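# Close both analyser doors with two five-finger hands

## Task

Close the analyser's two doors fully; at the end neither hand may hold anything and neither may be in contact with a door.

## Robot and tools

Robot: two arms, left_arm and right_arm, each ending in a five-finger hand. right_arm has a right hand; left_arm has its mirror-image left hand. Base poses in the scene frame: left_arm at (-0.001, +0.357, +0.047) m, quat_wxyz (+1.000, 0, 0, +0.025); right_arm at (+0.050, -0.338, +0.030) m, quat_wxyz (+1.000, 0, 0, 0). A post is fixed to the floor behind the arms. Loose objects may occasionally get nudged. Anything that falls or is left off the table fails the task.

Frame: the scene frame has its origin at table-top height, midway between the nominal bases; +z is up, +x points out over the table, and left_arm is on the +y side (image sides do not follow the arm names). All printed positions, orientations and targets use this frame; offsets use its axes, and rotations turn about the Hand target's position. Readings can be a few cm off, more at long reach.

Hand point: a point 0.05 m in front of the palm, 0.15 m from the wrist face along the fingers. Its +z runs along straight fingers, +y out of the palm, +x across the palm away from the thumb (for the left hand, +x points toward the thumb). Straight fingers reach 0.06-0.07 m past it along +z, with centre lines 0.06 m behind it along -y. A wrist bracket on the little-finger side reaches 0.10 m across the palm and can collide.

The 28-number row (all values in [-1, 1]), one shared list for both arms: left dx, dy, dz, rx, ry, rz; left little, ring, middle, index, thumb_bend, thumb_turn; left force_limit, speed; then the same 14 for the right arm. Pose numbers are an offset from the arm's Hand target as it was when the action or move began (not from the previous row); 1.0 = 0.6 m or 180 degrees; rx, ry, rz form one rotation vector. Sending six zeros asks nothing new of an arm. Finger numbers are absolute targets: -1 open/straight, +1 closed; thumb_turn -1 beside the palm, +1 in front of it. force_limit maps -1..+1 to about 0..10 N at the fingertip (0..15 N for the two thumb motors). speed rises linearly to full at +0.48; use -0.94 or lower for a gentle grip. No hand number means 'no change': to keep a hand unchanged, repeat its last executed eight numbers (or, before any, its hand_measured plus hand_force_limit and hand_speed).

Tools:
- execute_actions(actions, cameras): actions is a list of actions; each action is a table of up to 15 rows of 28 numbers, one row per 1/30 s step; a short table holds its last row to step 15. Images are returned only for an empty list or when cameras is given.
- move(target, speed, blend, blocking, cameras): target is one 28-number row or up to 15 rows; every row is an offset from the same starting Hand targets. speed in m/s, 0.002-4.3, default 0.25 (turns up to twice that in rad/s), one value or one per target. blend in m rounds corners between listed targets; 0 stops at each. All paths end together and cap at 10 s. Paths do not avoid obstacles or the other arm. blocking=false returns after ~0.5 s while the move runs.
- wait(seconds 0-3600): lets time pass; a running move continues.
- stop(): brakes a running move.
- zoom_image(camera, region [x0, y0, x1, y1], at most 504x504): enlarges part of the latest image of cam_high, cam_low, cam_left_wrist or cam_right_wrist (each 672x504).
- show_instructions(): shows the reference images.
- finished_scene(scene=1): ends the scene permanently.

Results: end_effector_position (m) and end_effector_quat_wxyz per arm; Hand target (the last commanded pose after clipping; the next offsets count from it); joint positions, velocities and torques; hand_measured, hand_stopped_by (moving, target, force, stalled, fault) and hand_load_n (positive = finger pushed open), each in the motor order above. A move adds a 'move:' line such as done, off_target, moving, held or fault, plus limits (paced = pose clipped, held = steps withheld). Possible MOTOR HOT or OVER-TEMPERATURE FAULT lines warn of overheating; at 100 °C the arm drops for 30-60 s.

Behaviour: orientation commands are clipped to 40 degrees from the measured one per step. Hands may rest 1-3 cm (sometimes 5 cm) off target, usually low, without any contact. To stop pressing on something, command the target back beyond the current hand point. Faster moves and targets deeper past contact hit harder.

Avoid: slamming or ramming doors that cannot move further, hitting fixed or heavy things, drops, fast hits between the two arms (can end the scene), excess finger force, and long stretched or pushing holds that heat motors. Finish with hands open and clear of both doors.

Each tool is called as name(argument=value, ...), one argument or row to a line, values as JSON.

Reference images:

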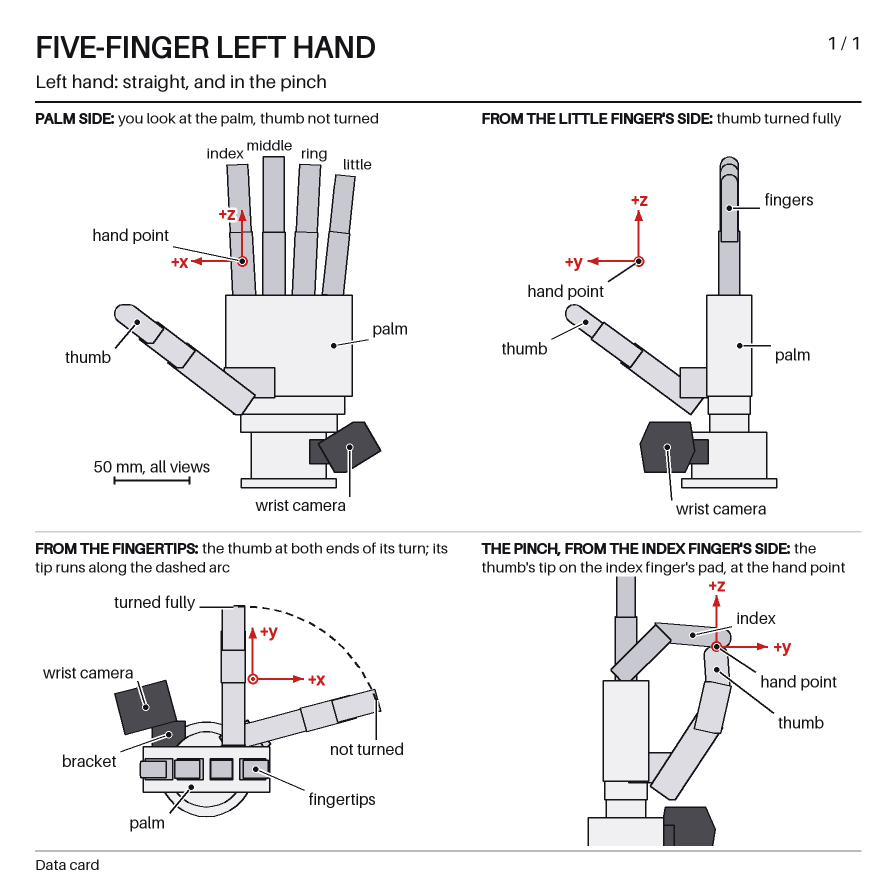

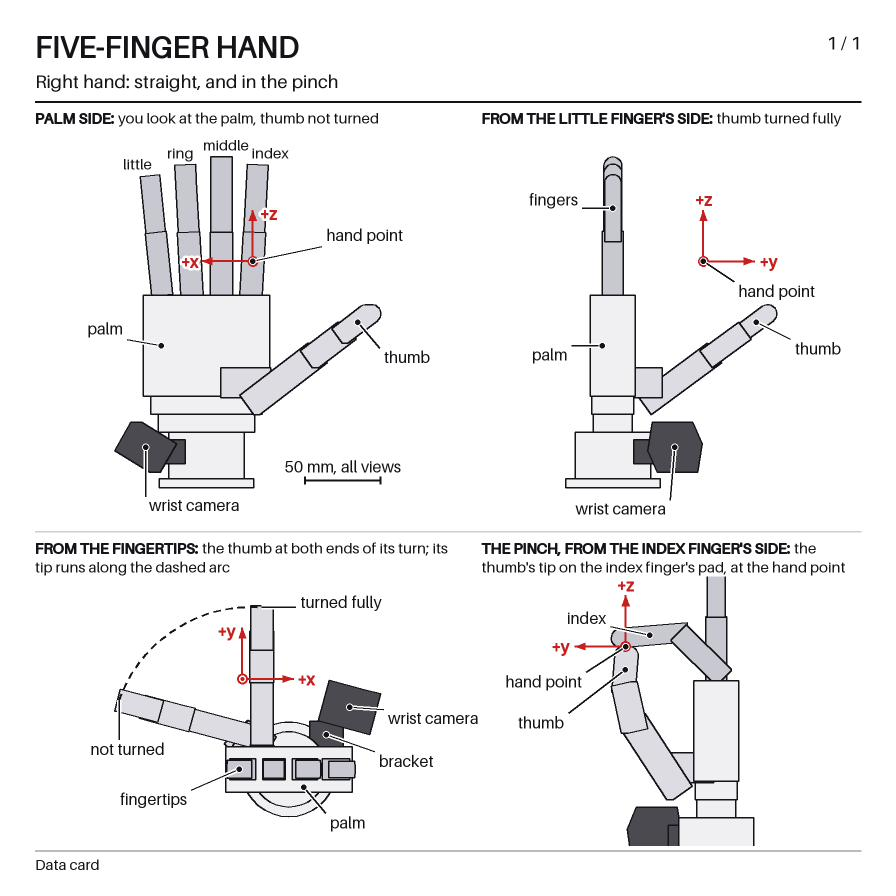

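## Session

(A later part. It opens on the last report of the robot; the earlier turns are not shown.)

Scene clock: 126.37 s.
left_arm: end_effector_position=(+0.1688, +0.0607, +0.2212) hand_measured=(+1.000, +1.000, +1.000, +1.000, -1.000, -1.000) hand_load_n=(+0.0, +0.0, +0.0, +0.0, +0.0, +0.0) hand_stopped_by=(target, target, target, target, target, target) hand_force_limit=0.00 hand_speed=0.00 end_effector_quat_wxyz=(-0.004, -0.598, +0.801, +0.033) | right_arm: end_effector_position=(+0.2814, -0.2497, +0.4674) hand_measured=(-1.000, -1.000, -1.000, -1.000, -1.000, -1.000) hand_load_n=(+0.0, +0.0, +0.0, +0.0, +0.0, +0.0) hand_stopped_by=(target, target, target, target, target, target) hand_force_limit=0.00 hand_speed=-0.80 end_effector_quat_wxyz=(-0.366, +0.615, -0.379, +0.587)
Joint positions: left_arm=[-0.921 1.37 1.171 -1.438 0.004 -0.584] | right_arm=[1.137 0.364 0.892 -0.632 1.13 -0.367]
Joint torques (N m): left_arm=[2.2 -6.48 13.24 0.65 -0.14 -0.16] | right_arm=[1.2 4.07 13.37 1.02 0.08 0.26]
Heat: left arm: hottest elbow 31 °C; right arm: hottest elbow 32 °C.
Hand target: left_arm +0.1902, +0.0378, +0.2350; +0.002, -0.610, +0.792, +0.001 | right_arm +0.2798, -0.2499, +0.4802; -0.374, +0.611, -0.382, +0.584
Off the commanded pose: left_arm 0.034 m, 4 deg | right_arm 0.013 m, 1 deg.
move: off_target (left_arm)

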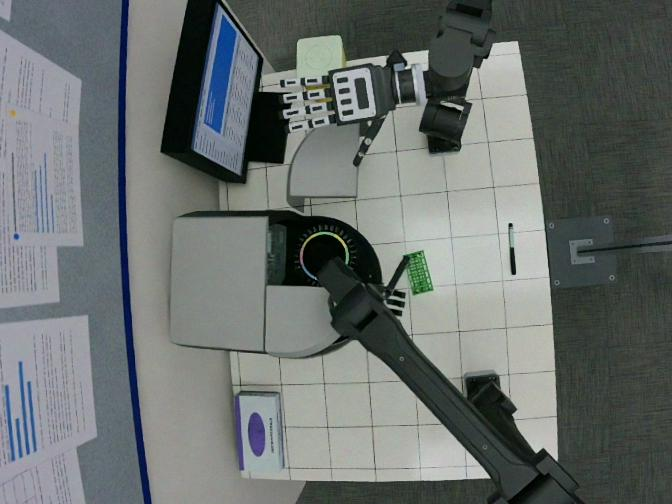

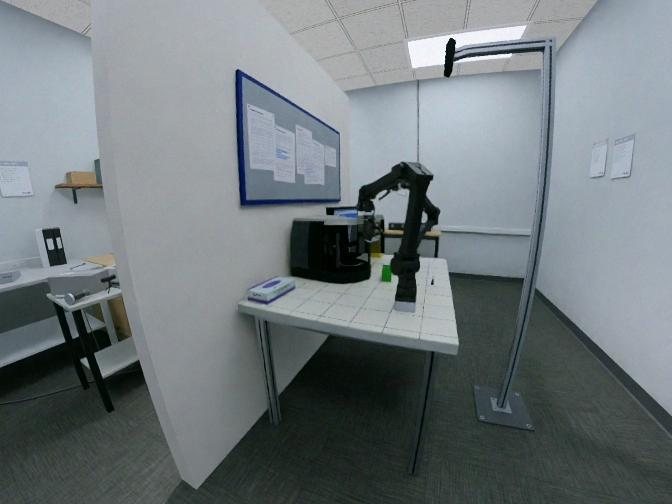

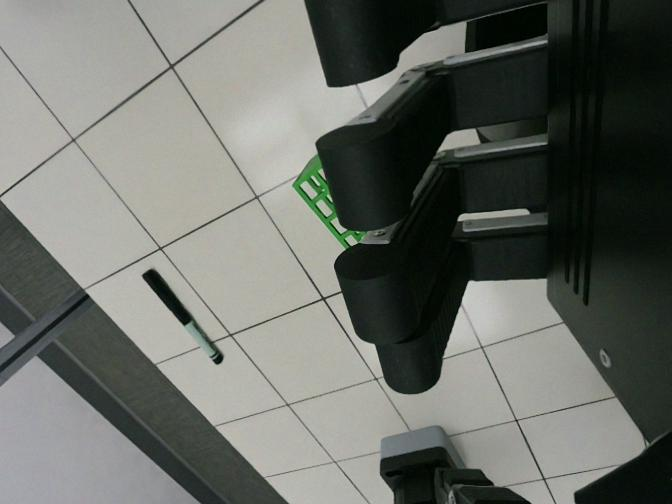

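move(
  target=[0.033,-0.02,0,0,0,0,1,1,1,1,-1,-1,0,0,0,0,0,0,0,0,-1,-1,-1,-1,-1,-1,0,-0.8],
  speed=0.05,
  cameras=["cam_high"],
)

zoom_image(
  camera="cam_high",
  region=[240, 200, 440, 374],
)

Scene clock: 127.77 s.
left_arm: end_effector_position=(+0.1686, +0.0581, +0.2233) hand_measured=(+1.000, +1.000, +1.000, +1.000, -1.000, -1.000) hand_load_n=(+0.0, +0.0, +0.0, +0.0, +0.0, +0.0) hand_stopped_by=(target, target, target, target, target, target) hand_force_limit=0.00 hand_speed=0.00 end_effector_quat_wxyz=(-0.010, -0.598, +0.800, +0.056) | right_arm: end_effector_position=(+0.2814, -0.2497, +0.4674) hand_measured=(-1.000, -1.000, -1.000, -1.000, -1.000, -1.000) hand_load_n=(+0.0, -0.5, +0.0, -0.5, +0.0, +0.0) hand_stopped_by=(target, target, target, target, target, target) hand_force_limit=0.00 hand_speed=-0.80 end_effector_quat_wxyz=(-0.366, +0.615, -0.379, +0.587)
Joint positions: left_arm=[-0.921 1.407 1.205 -1.481 0.013 -0.584] | right_arm=[1.137 0.364 0.892 -0.632 1.13 -0.367]
Joint torques (N m): left_arm=[3.6 -6.59 15.09 1.96 -0.54 0.05] | right_arm=[0.85 3.43 13.3 0.92 0.12 0.25]
Heat: left arm: hottest elbow 31 °C; right arm: hottest elbow 32 °C.
Hand target: left_arm +0.2100, +0.0258, +0.2350; +0.002, -0.610, +0.792, +0.001 | right_arm +0.2798, -0.2499, +0.4802; -0.374, +0.611, -0.382, +0.584
Off the commanded pose: left_arm 0.054 m, 7 deg | right_arm 0.013 m, 1 deg.
move: off_target (left_arm)

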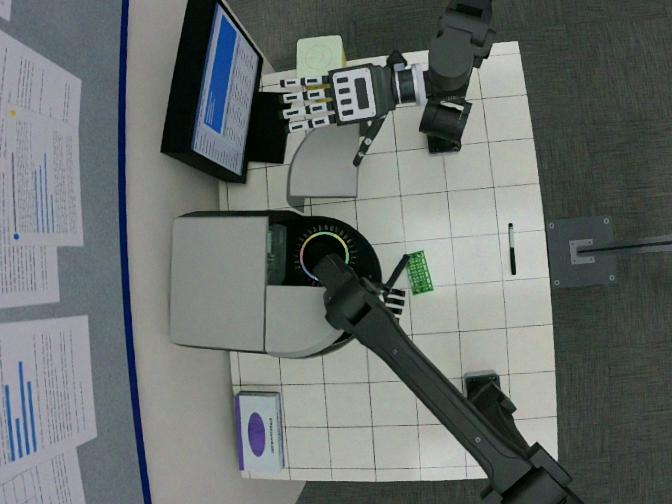

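Scaled by 2.520 from the camera's image (finer frame: 960x720).

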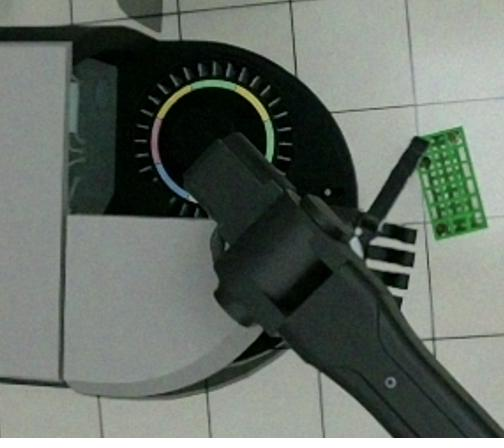

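move(
  target=[
    [-0.167,0.107,0.025,0,0,0,1,1,1,1,-1,-1,0,0,0,0,0,0,0,0,-1,-1,-1,-1,-1,-1,0,-0.8],
    [-0.1,0.707,0.075,0,0,-0.294,1,1,1,1,-1,-1,0,0,0,0,0,0,0,0,-1,-1,-1,-1,-1,-1,0,-0.8],
  ],
  speed=[0.12,0.25],
  blend=0.03,
  cameras=["all"],
)

zoom_image(
  camera="cam_high",
  region=[160, 180, 410, 380],
)

zoom_image(
  camera="cam_low",
  region=[270, 180, 410, 320],
)

Scene clock: 133.20 s.
left_arm: end_effector_position=(+0.1429, +0.4463, +0.2699) hand_measured=(+1.000, +1.000, +1.000, +1.000, -1.000, -1.000) hand_load_n=(+0.0, +0.0, +0.0, +0.0, -0.5, +0.0) hand_stopped_by=(target, target, target, target, target, target) hand_force_limit=0.00 hand_speed=0.00 end_effector_quat_wxyz=(-0.008, -0.199, +0.980, +0.001) | right_arm: end_effector_position=(+0.2814, -0.2497, +0.4674) hand_measured=(-1.000, -1.000, -1.000, -1.000, -1.000, -1.000) hand_load_n=(+0.0, -0.5, +0.0, +0.0, +0.0, +0.0) hand_stopped_by=(target, target, target, target, target, target) hand_force_limit=0.00 hand_speed=-0.80 end_effector_quat_wxyz=(-0.366, +0.615, -0.379, +0.587)
Joint positions: left_arm=[0.181 0.856 0.933 -1.664 -0.002 1.401] | right_arm=[1.137 0.364 0.892 -0.632 1.13 -0.367]
Joint torques (N m): left_arm=[2.84 -1.08 10.62 -0.29 0.1 0.23] | right_arm=[1.03 4.01 13.37 0.98 0.05 0.22]
Heat: left arm: hottest elbow 31 °C; right arm: hottest elbow 32 °C.
Hand target: left_arm +0.1500, +0.4500, +0.2800; +0.002, -0.193, +0.981, +0.000 | right_arm +0.2798, -0.2499, +0.4802; -0.374, +0.611, -0.382, +0.584
Off the commanded pose: left_arm 0.013 m, 1 deg | right_arm 0.013 m, 1 deg.
move: off_target (left_arm)

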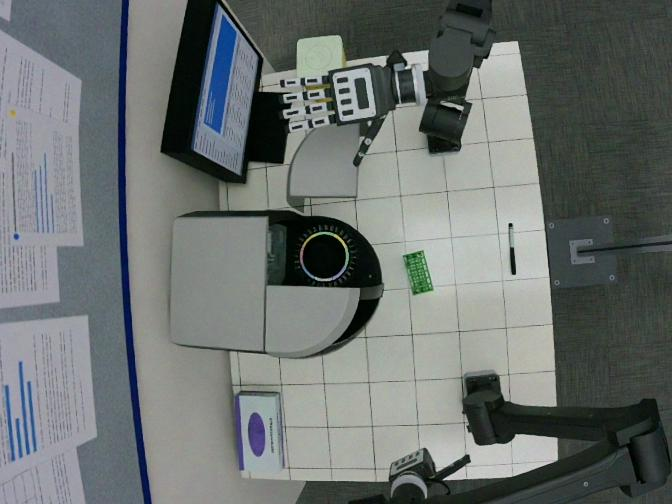

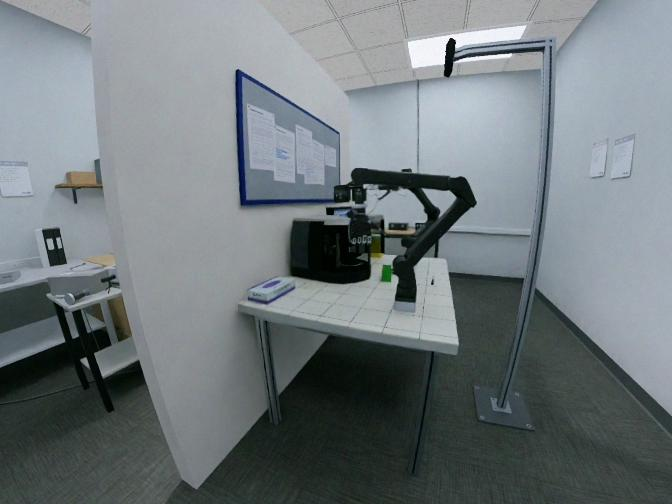

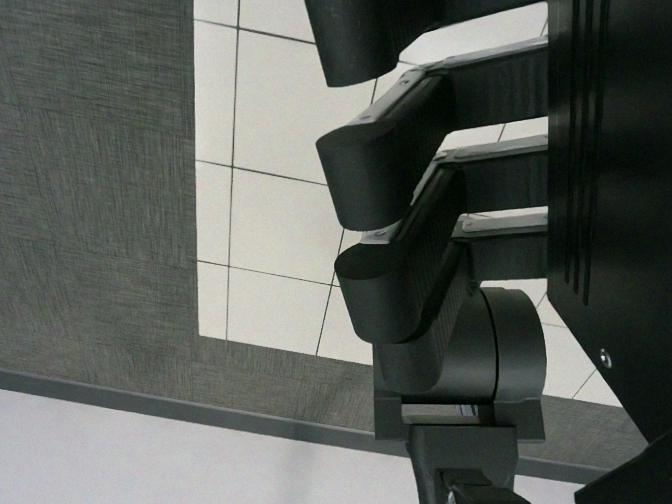

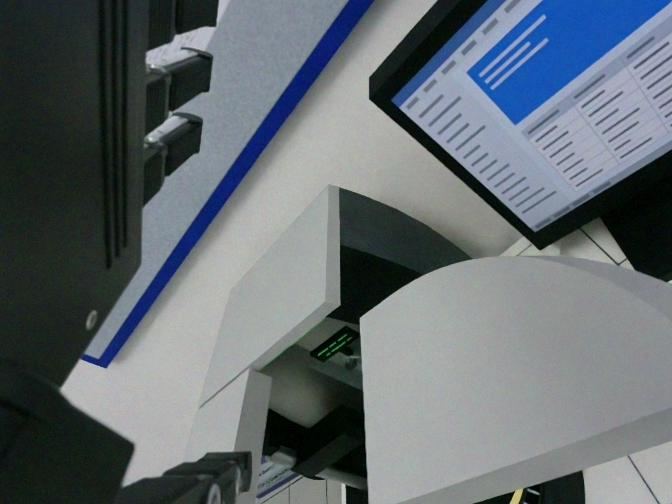

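Scaled by 2.016 from the camera's image (finer frame: 960x720).

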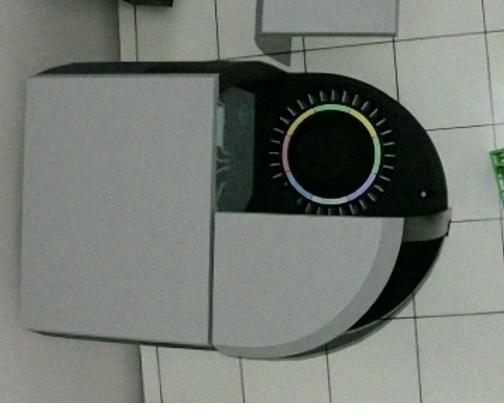

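Scaled by 3.600 from the camera's image (finer frame: 960x720).

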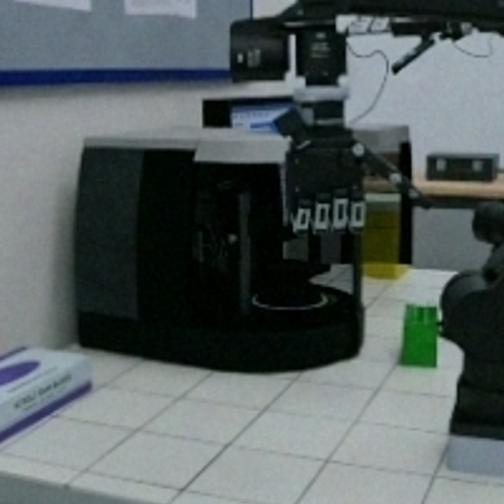

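move(
  target=[
    [0,0,0,0,0,0,1,1,1,1,-1,-1,0,0,-0.083,-0.183,-0.017,-0.133,0.216,0.136,1,1,1,1,-1,-1,0,0],
    [0,0,0,0,0,0,1,1,1,1,-1,-1,0,0,-0.136,-0.357,-0.184,-0.2666,0.4327,0.2721,1,1,1,1,-1,-1,0,0],
  ],
  speed=0.18,
  blend=0.03,
  cameras=["all"],
)

zoom_image(
  camera="cam_high",
  region=[260, 30, 460, 230],
)

Scene clock: 144.43 s.
left_arm: end_effector_position=(+0.1429, +0.4463, +0.2699) hand_measured=(+1.000, +1.000, +1.000, +1.000, -1.000, -1.000) hand_load_n=(+0.0, +0.0, +0.0, +0.0, +0.0, +0.0) hand_stopped_by=(target, target, target, target, target, target) hand_force_limit=0.00 hand_speed=0.00 end_effector_quat_wxyz=(-0.008, -0.199, +0.980, +0.001) | right_arm: end_effector_position=(+0.2027, -0.4644, +0.3720) hand_measured=(+1.000, +1.000, +1.000, +1.000, -1.000, -1.000) hand_load_n=(+0.0, +0.0, +0.0, +0.0, +0.0, +0.0) hand_stopped_by=(target, target, target, target, target, target) hand_force_limit=0.00 hand_speed=0.00 end_effector_quat_wxyz=(+0.074, +0.980, -0.041, +0.178)
Joint positions: left_arm=[0.181 0.856 0.933 -1.664 -0.002 1.401] | right_arm=[-0.296 0.652 1.141 -1.675 0.053 -1.792]
Joint torques (N m): left_arm=[3.02 -1.14 10.95 -0.29 0.11 0.21] | right_arm=[0.32 0.15 9.11 0.39 0.07 0.01]
Heat: left arm: hottest elbow 32 °C; right arm: hottest elbow 32 °C.
Hand target: left_arm +0.1500, +0.4500, +0.2800; +0.002, -0.193, +0.981, +0.000 | right_arm +0.1982, -0.4641, +0.3698; +0.000, +1.000, -0.017, +0.000
Off the commanded pose: left_arm 0.013 m, 1 deg | right_arm 0.005 m, 22 deg.
joint sent to its limit (right arm) — joint 4 (wrist pitch), lower limit. The joint targets are off in position and orientation.
move: off_target (right_arm)

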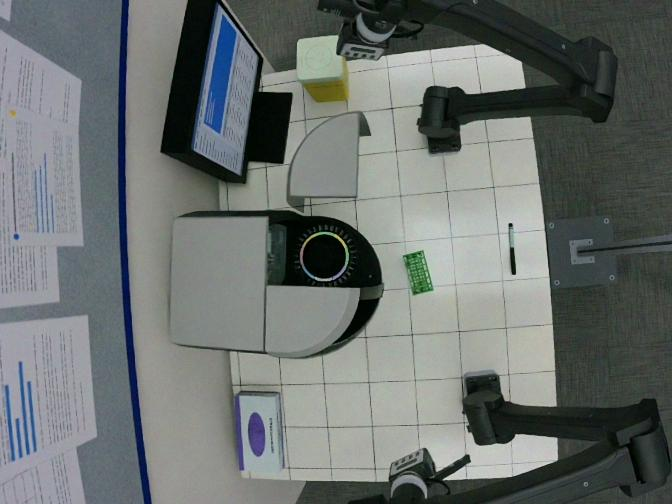

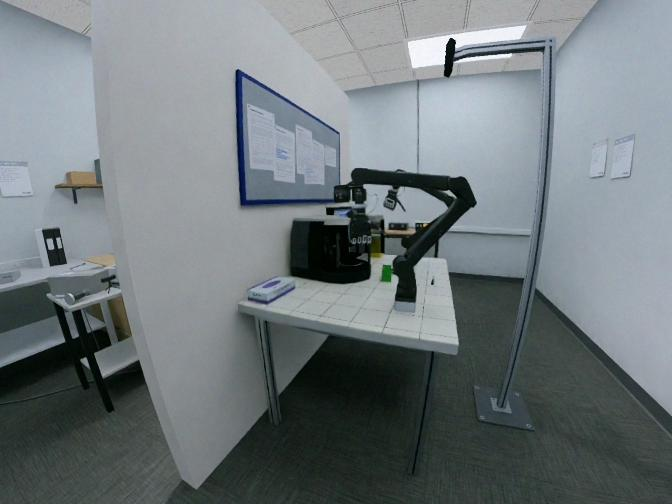

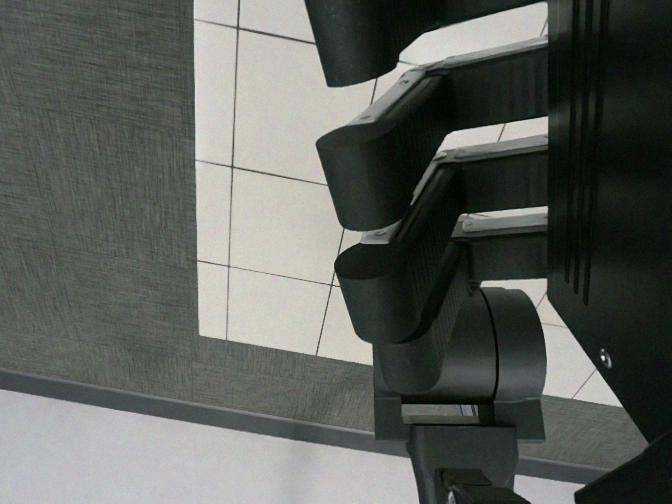

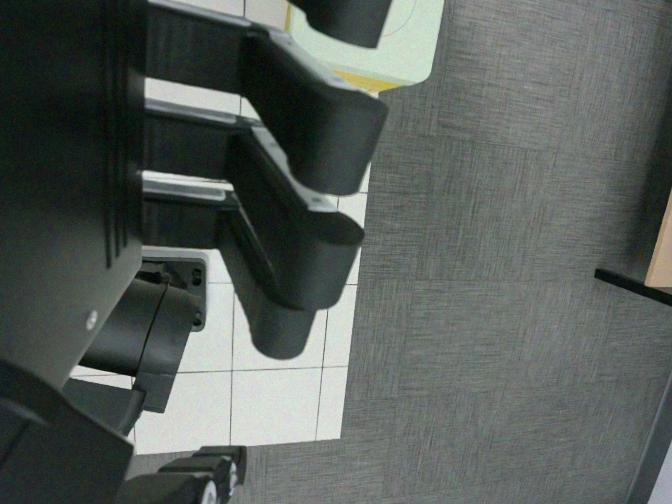

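Scaled by 2.520 from the camera's image (finer frame: 960x720).

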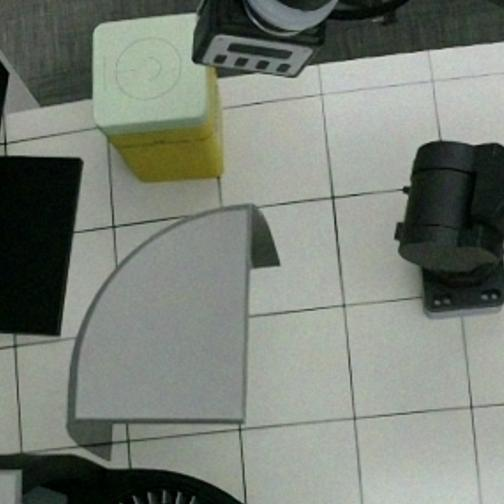

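move(
  target=[0,0,0,0,0,0,1,1,1,1,-1,-1,0,0,0,-0.01,-0.12,0,0,0,1,1,1,1,-1,-1,0,0],
  speed=0.08,
  cameras=["all"],
)

Scene clock: 149.00 s.
left_arm: end_effector_position=(+0.1429, +0.4463, +0.2699) hand_measured=(+1.000, +1.000, +1.000, +1.000, -1.000, -1.000) hand_load_n=(+0.0, +0.0, +0.5, +0.0, +0.0, +0.0) hand_stopped_by=(target, target, target, target, target, target) hand_force_limit=0.00 hand_speed=0.00 end_effector_quat_wxyz=(-0.008, -0.199, +0.980, +0.001) | right_arm: end_effector_position=(+0.2031, -0.4689, +0.3011) hand_measured=(+1.000, +1.000, +1.000, +1.000, -1.000, -1.000) hand_load_n=(+0.0, +0.0, +0.0, +0.0, +0.0, +0.0) hand_stopped_by=(target, target, target, target, target, target) hand_force_limit=0.00 hand_speed=0.00 end_effector_quat_wxyz=(+0.038, +0.996, -0.028, +0.071)
Joint positions: left_arm=[0.181 0.856 0.933 -1.664 -0.002 1.401] | right_arm=[-0.339 0.746 1.007 -1.675 0.029 -1.855]
Joint torques (N m): left_arm=[3.55 -0.62 10.91 -0.38 0.15 0.2] | right_arm=[-0.44 0.26 9.4 0.09 -0.11 0.09]
Heat: left arm: hottest elbow 32 °C; right arm: hottest elbow 31 °C.
Hand target: left_arm +0.1500, +0.4500, +0.2800; +0.002, -0.193, +0.981, +0.000 | right_arm +0.1982, -0.4701, +0.2978; +0.000, +1.000, -0.017, +0.000
Off the commanded pose: left_arm 0.013 m, 1 deg | right_arm 0.006 m, 9 deg.
joint sent to its limit (right arm) — joint 4 (wrist pitch), lower limit. The joint targets are off in position and orientation.
move: off_target (right_arm)

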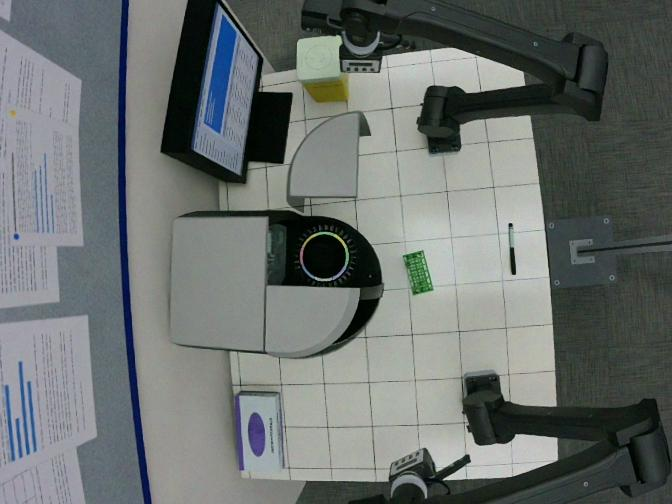

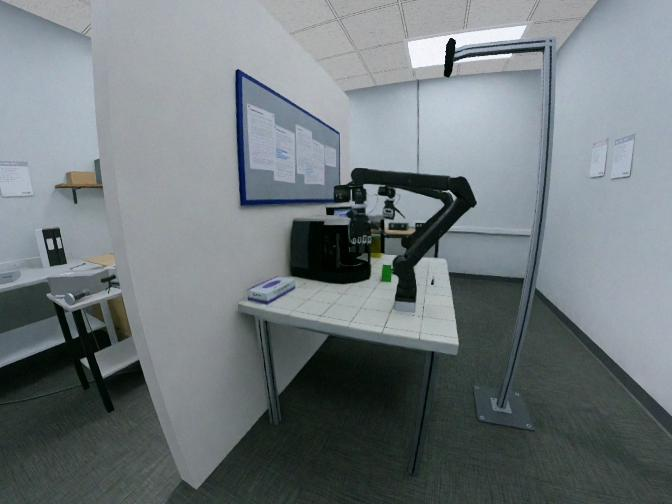

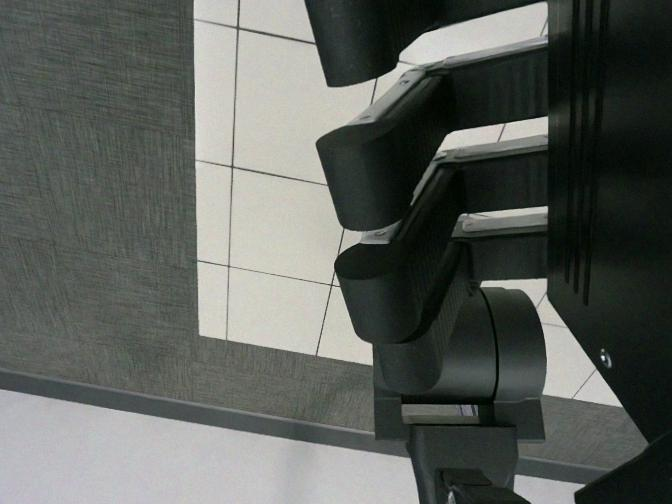

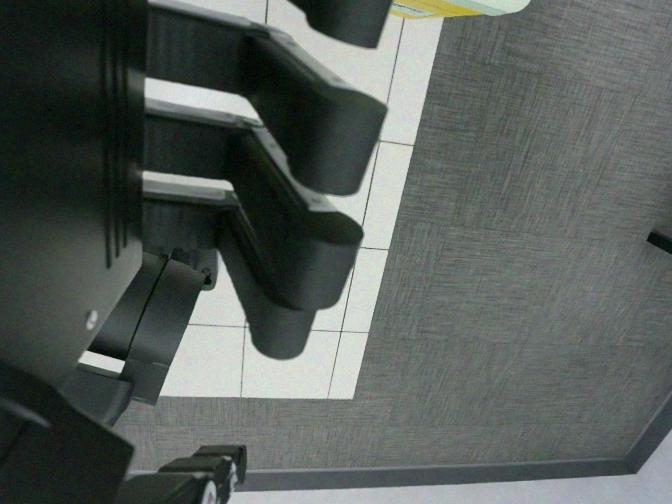

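zoom_image(
  camera="cam_high",
  region=[260, 0, 460, 150],
)

zoom_image(
  camera="cam_low",
  region=[280, 160, 480, 310],
)

Scaled by 2.520 from the camera's image (finer frame: 960x720).

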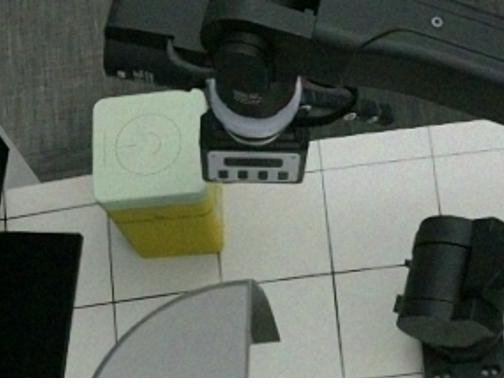

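Scaled by 2.520 from the camera's image (finer frame: 960x720).

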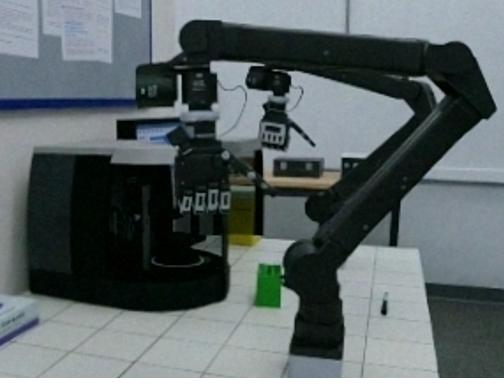

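move(
  target=[0,0,0,0,0,0,1,1,1,1,-1,-1,0,0,-0.03,0,-0.1,0,0,0,1,1,1,1,-1,-1,0,0],
  speed=0.06,
  cameras=["cam_high","cam_low","cam_right_wrist"],
)

zoom_image(
  camera="cam_high",
  region=[260, 0, 460, 150],
)

zoom_image(
  camera="cam_low",
  region=[280, 160, 480, 310],
)

Scene clock: 152.87 s.
left_arm: end_effector_position=(+0.1429, +0.4463, +0.2699) hand_measured=(+1.000, +1.000, +1.000, +1.000, -1.000, -1.000) hand_load_n=(+0.0, +0.0, +0.0, +0.0, -0.5, +0.0) hand_stopped_by=(target, target, target, target, target, target) hand_force_limit=0.00 hand_speed=0.00 end_effector_quat_wxyz=(-0.008, -0.199, +0.980, +0.001) | right_arm: end_effector_position=(+0.1781, -0.4666, +0.2423) hand_measured=(+1.000, +1.000, +1.000, +1.000, -1.000, -1.000) hand_load_n=(+0.0, +0.0, +0.0, +0.0, +0.0, +0.0) hand_stopped_by=(target, target, target, target, target, target) hand_force_limit=0.00 hand_speed=0.00 end_effector_quat_wxyz=(-0.001, +1.000, -0.018, -0.001)
Joint positions: left_arm=[0.181 0.856 0.933 -1.664 -0.002 1.401] | right_arm=[-0.405 0.767 0.868 -1.675 0 -1.939]
Joint torques (N m): left_arm=[3.08 -0.03 10.82 -0.18 0.1 0.2] | right_arm=[0.56 -0.03 9.39 0.69 -0.13 0.07]
Heat: left arm: hottest elbow 33 °C; right arm: hottest elbow 31 °C.
Hand target: left_arm +0.1500, +0.4500, +0.2800; +0.002, -0.193, +0.981, +0.000 | right_arm +0.1802, -0.4701, +0.2378; +0.000, +1.000, -0.017, +0.000
Off the commanded pose: left_arm 0.013 m, 1 deg | right_arm 0.006 m, 0 deg.
move: done

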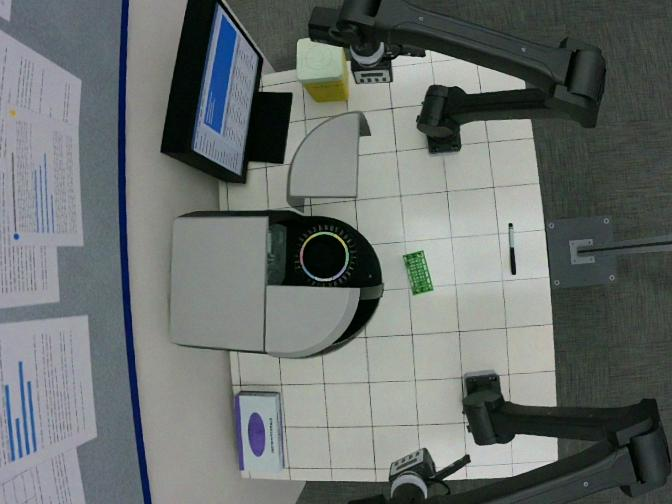

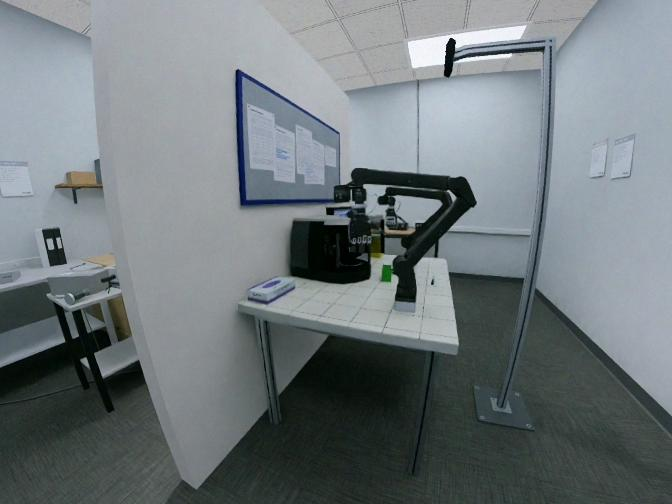

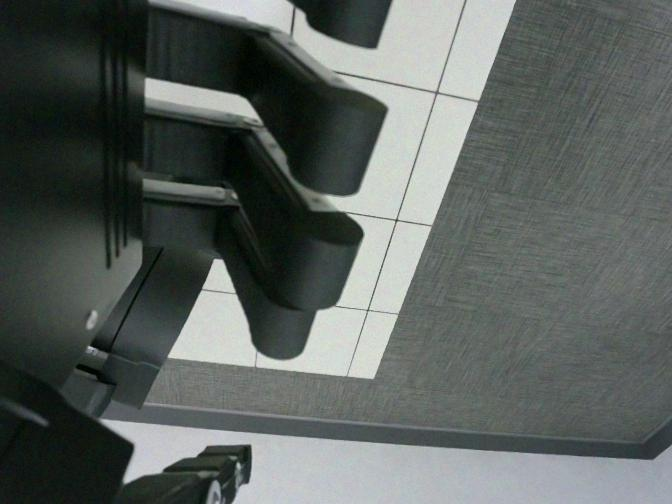

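Scaled by 2.520 from the camera's image (finer frame: 960x720).

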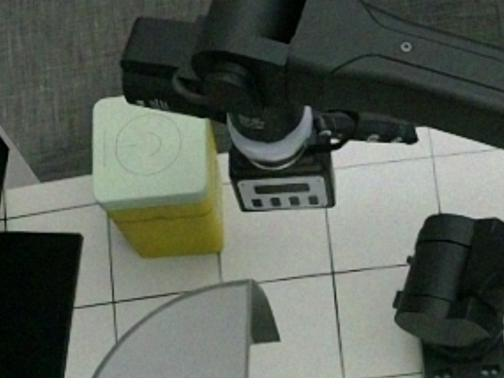

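Scaled by 2.520 from the camera's image (finer frame: 960x720).

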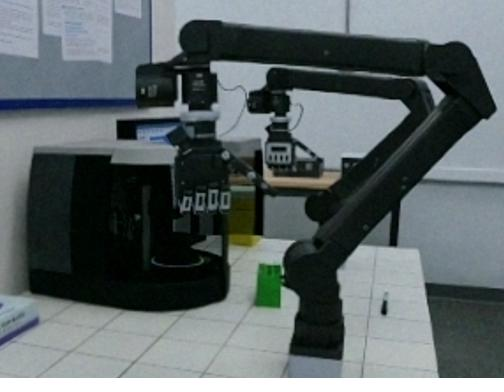

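move(
  target=[0,0,0,0,0,0,1,1,1,1,-1,-1,0,0,0.02,0.07,0,0,0,0,1,1,1,1,-1,-1,0,0],
  speed=0.05,
  cameras=["cam_high","cam_low"],
)

zoom_image(
  camera="cam_high",
  region=[260, 0, 460, 150],
)

Scene clock: 156.20 s.
left_arm: end_effector_position=(+0.1429, +0.4463, +0.2699) hand_measured=(+1.000, +1.000, +1.000, +1.000, -1.000, -1.000) hand_load_n=(+0.0, +0.0, +0.0, +0.0, +0.0, +0.0) hand_stopped_by=(target, target, target, target, target, target) hand_force_limit=0.00 hand_speed=0.00 end_effector_quat_wxyz=(-0.008, -0.199, +0.980, +0.001) | right_arm: end_effector_position=(+0.1904, -0.4278, +0.2421) hand_measured=(+1.000, +1.000, +1.000, +1.000, -1.000, -1.000) hand_load_n=(+0.0, +0.0, +0.0, +0.0, +0.0, +0.0) hand_stopped_by=(target, target, target, target, target, target) hand_force_limit=0.00 hand_speed=0.00 end_effector_quat_wxyz=(-0.002, +1.000, -0.012, -0.001)
Joint positions: left_arm=[0.181 0.856 0.933 -1.664 -0.002 1.401] | right_arm=[-0.175 0.767 0.868 -1.675 -0.004 -1.72]
Joint torques (N m): left_arm=[2.2 -2.08 10.84 -0.35 0.14 0.22] | right_arm=[1.38 -0.26 9.28 0.76 -0.04 0.28]
Heat: left arm: hottest elbow 33 °C; right arm: hottest elbow 30 °C.
Hand target: left_arm +0.1500, +0.4500, +0.2800; +0.002, -0.193, +0.981, +0.000 | right_arm +0.1922, -0.4281, +0.2378; +0.000, +1.000, -0.017, +0.000
Off the commanded pose: left_arm 0.013 m, 1 deg | right_arm 0.005 m, 1 deg.
move: done

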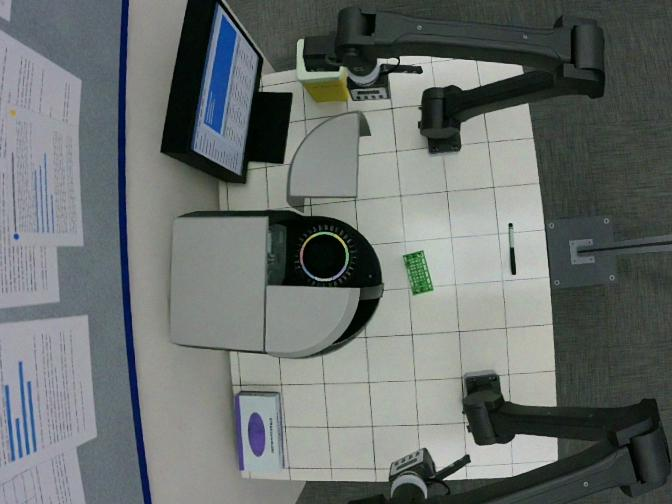

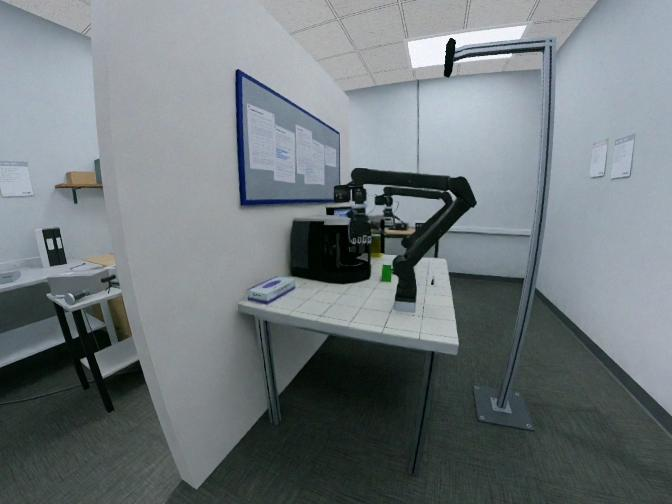

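Scaled by 2.520 from the camera's image (finer frame: 960x720).

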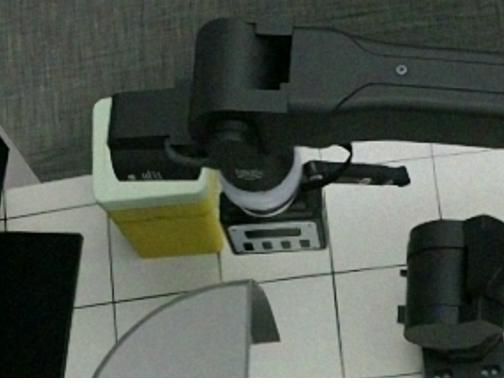

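move(
  target=[0,0,0,0,0,0,1,1,1,1,-1,-1,0,0,0.015,0.05,0,0,0,0,1,1,1,1,-1,-1,0,0],
  speed=0.05,
  cameras=["cam_high","cam_low"],
)

zoom_image(
  camera="cam_high",
  region=[260, 0, 460, 220],
)

Scene clock: 158.20 s.
left_arm: end_effector_position=(+0.1429, +0.4463, +0.2699) hand_measured=(+1.000, +1.000, +1.000, +1.000, -1.000, -1.000) hand_load_n=(+0.0, +0.0, +0.0, +0.0, +0.0, +0.0) hand_stopped_by=(target, target, target, target, target, target) hand_force_limit=0.00 hand_speed=0.00 end_effector_quat_wxyz=(-0.008, -0.199, +0.980, +0.001) | right_arm: end_effector_position=(+0.1965, -0.3994, +0.2402) hand_measured=(+1.000, +1.000, +1.000, +1.000, -1.000, -1.000) hand_load_n=(+0.0, +0.0, +0.5, +0.0, -0.5, +0.0) hand_stopped_by=(target, target, target, target, target, target) hand_force_limit=0.00 hand_speed=0.00 end_effector_quat_wxyz=(+0.001, +1.000, -0.014, -0.005)
Joint positions: left_arm=[0.181 0.856 0.933 -1.664 -0.002 1.401] | right_arm=[-0.008 0.783 0.868 -1.665 0.001 -1.55]
Joint torques (N m): left_arm=[3.84 -0.21 10.92 -0.31 0.12 0.22] | right_arm=[0.85 -0.26 9.96 0.8 -0.05 0.29]
Heat: left arm: hottest elbow 33 °C; right arm: hottest elbow 30 °C.
Hand target: left_arm +0.1500, +0.4500, +0.2800; +0.002, -0.193, +0.981, +0.000 | right_arm +0.2012, -0.3981, +0.2378; +0.000, +1.000, -0.017, +0.000
Off the commanded pose: left_arm 0.013 m, 1 deg | right_arm 0.005 m, 1 deg.
move: done

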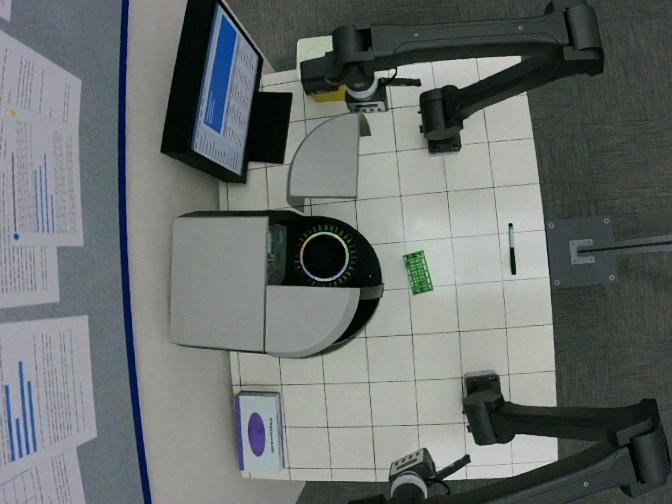

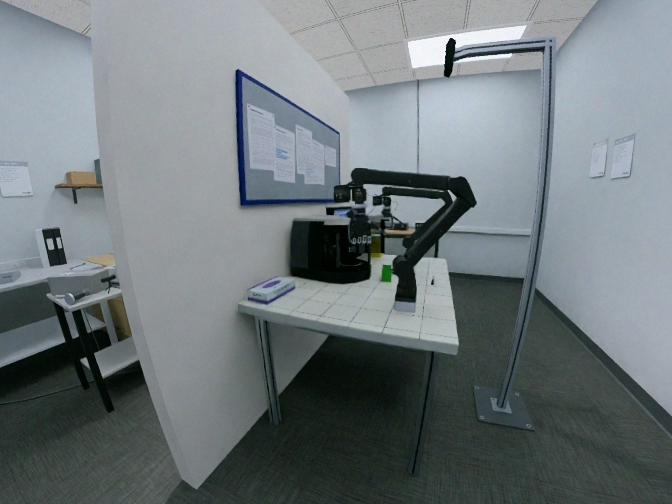

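Scaled by 2.291 from the camera's image (finer frame: 960x720).

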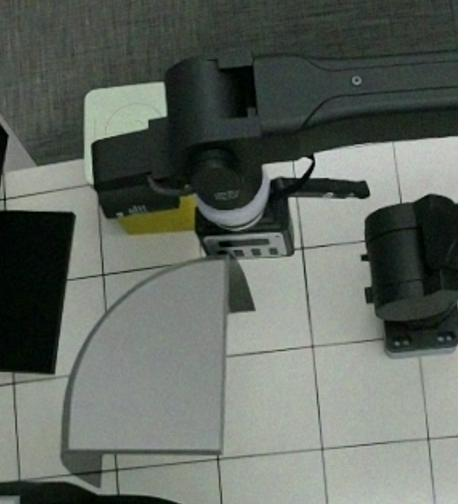

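move(
  target=[0,0,0,0,0,0,1,1,1,1,-1,-1,0,0,-0.0512,0.071,0,0,0,-0.0417,1,1,1,1,-1,-1,0,0],
  speed=0.05,
  cameras=["cam_high","cam_low"],
)

zoom_image(
  camera="cam_high",
  region=[260, 0, 460, 220],
)

Scene clock: 161.60 s.
left_arm: end_effector_position=(+0.1429, +0.4463, +0.2699) hand_measured=(+1.000, +1.000, +1.000, +1.000, -1.000, -1.000) hand_load_n=(+0.0, +0.0, +0.0, +0.0, +0.0, +0.0) hand_stopped_by=(target, target, target, target, target, target) hand_force_limit=0.00 hand_speed=0.00 end_effector_quat_wxyz=(-0.008, -0.199, +0.980, +0.001) | right_arm: end_effector_position=(+0.1759, -0.3574, +0.2399) hand_measured=(+1.000, +1.000, +1.000, +1.000, -1.000, -1.000) hand_load_n=(+0.0, +0.0, +0.5, +0.0, +0.0, +0.0) hand_stopped_by=(target, target, target, target, target, target) hand_force_limit=0.00 hand_speed=0.00 end_effector_quat_wxyz=(+0.001, +0.997, -0.083, +0.003)
Joint positions: left_arm=[0.181 0.856 0.933 -1.664 -0.002 1.401] | right_arm=[0.215 0.744 0.852 -1.675 0.004 -1.189]
Joint torques (N m): left_arm=[2.73 -1.67 11.06 -0.32 0.14 0.21] | right_arm=[1.38 -0.91 9.37 -0.27 -0.06 0.29]
Heat: left arm: hottest elbow 33 °C; right arm: hottest elbow 30 °C.
Hand target: left_arm +0.1500, +0.4500, +0.2800; +0.002, -0.193, +0.981, +0.000 | right_arm +0.1705, -0.3555, +0.2378; +0.000, +0.997, -0.083, +0.000
Off the commanded pose: left_arm 0.013 m, 1 deg | right_arm 0.006 m, 0 deg.
move: done

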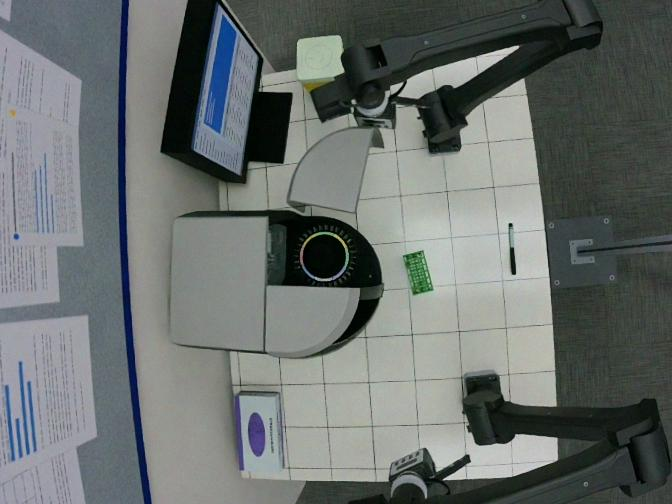

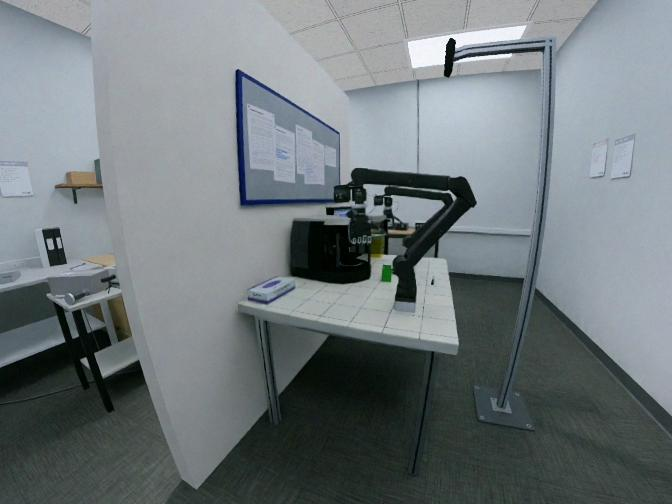

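Scaled by 2.291 from the camera's image (finer frame: 960x720).

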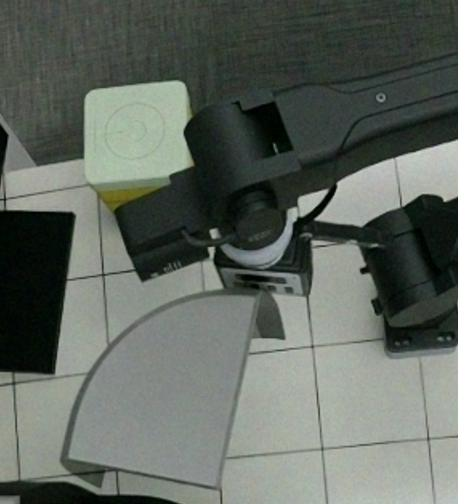

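move(
  target=[0,0,0,0,0,0,1,1,1,1,-1,-1,0,0,-0.048,0.1402,0,0,0,-0.0861,1,1,1,1,-1,-1,0,0],
  speed=0.06,
  cameras=["cam_high","cam_low"],
)

zoom_image(
  camera="cam_high",
  region=[260, 20, 460, 240],
)

Scene clock: 165.77 s.
left_arm: end_effector_position=(+0.1429, +0.4463, +0.2699) hand_measured=(+1.000, +1.000, +1.000, +1.000, -1.000, -1.000) hand_load_n=(+0.0, +0.0, +0.5, +0.0, +0.0, +0.0) hand_stopped_by=(target, target, target, target, target, target) hand_force_limit=0.00 hand_speed=0.00 end_effector_quat_wxyz=(-0.008, -0.199, +0.980, +0.001) | right_arm: end_effector_position=(+0.1364, -0.2789, +0.2371) hand_measured=(+1.000, +1.000, +1.000, +1.000, -1.000, -1.000) hand_load_n=(+0.0, +0.0, +0.0, +0.0, +0.0, +0.0) hand_stopped_by=(target, target, target, target, target, target) hand_force_limit=0.00 hand_speed=0.00 end_effector_quat_wxyz=(+0.011, +0.976, -0.215, -0.007)
Joint positions: left_arm=[0.181 0.856 0.933 -1.664 -0.002 1.401] | right_arm=[0.632 0.775 0.852 -1.675 0.004 -0.504]
Joint torques (N m): left_arm=[2.67 -1.03 10.95 -0.4 0.06 0.18] | right_arm=[1.03 -0.67 10.95 0.88 -0.14 0.27]
Heat: left arm: hottest elbow 33 °C; right arm: hottest elbow 30 °C.
Hand target: left_arm +0.1500, +0.4500, +0.2800; +0.002, -0.193, +0.981, +0.000 | right_arm +0.1417, -0.2714, +0.2378; +0.000, +0.976, -0.216, +0.000
Off the commanded pose: left_arm 0.013 m, 1 deg | right_arm 0.009 m, 2 deg.
move: done

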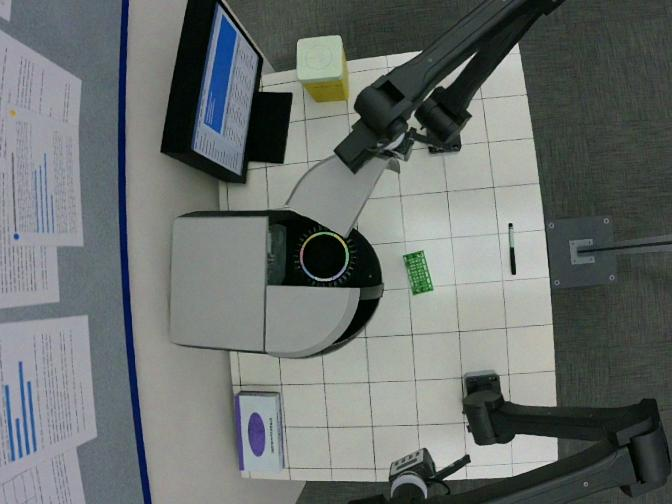

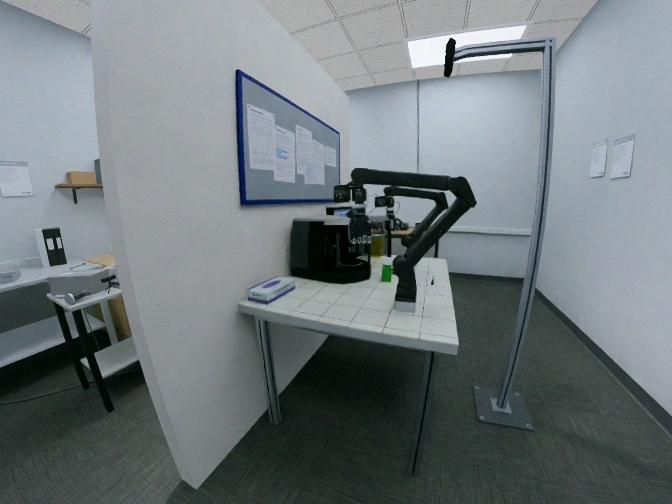

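Scaled by 2.291 from the camera's image (finer frame: 960x720).

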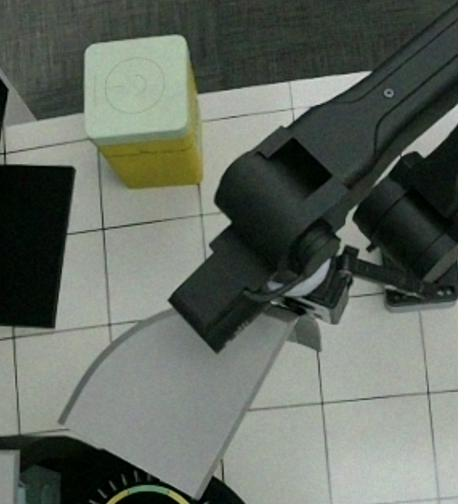

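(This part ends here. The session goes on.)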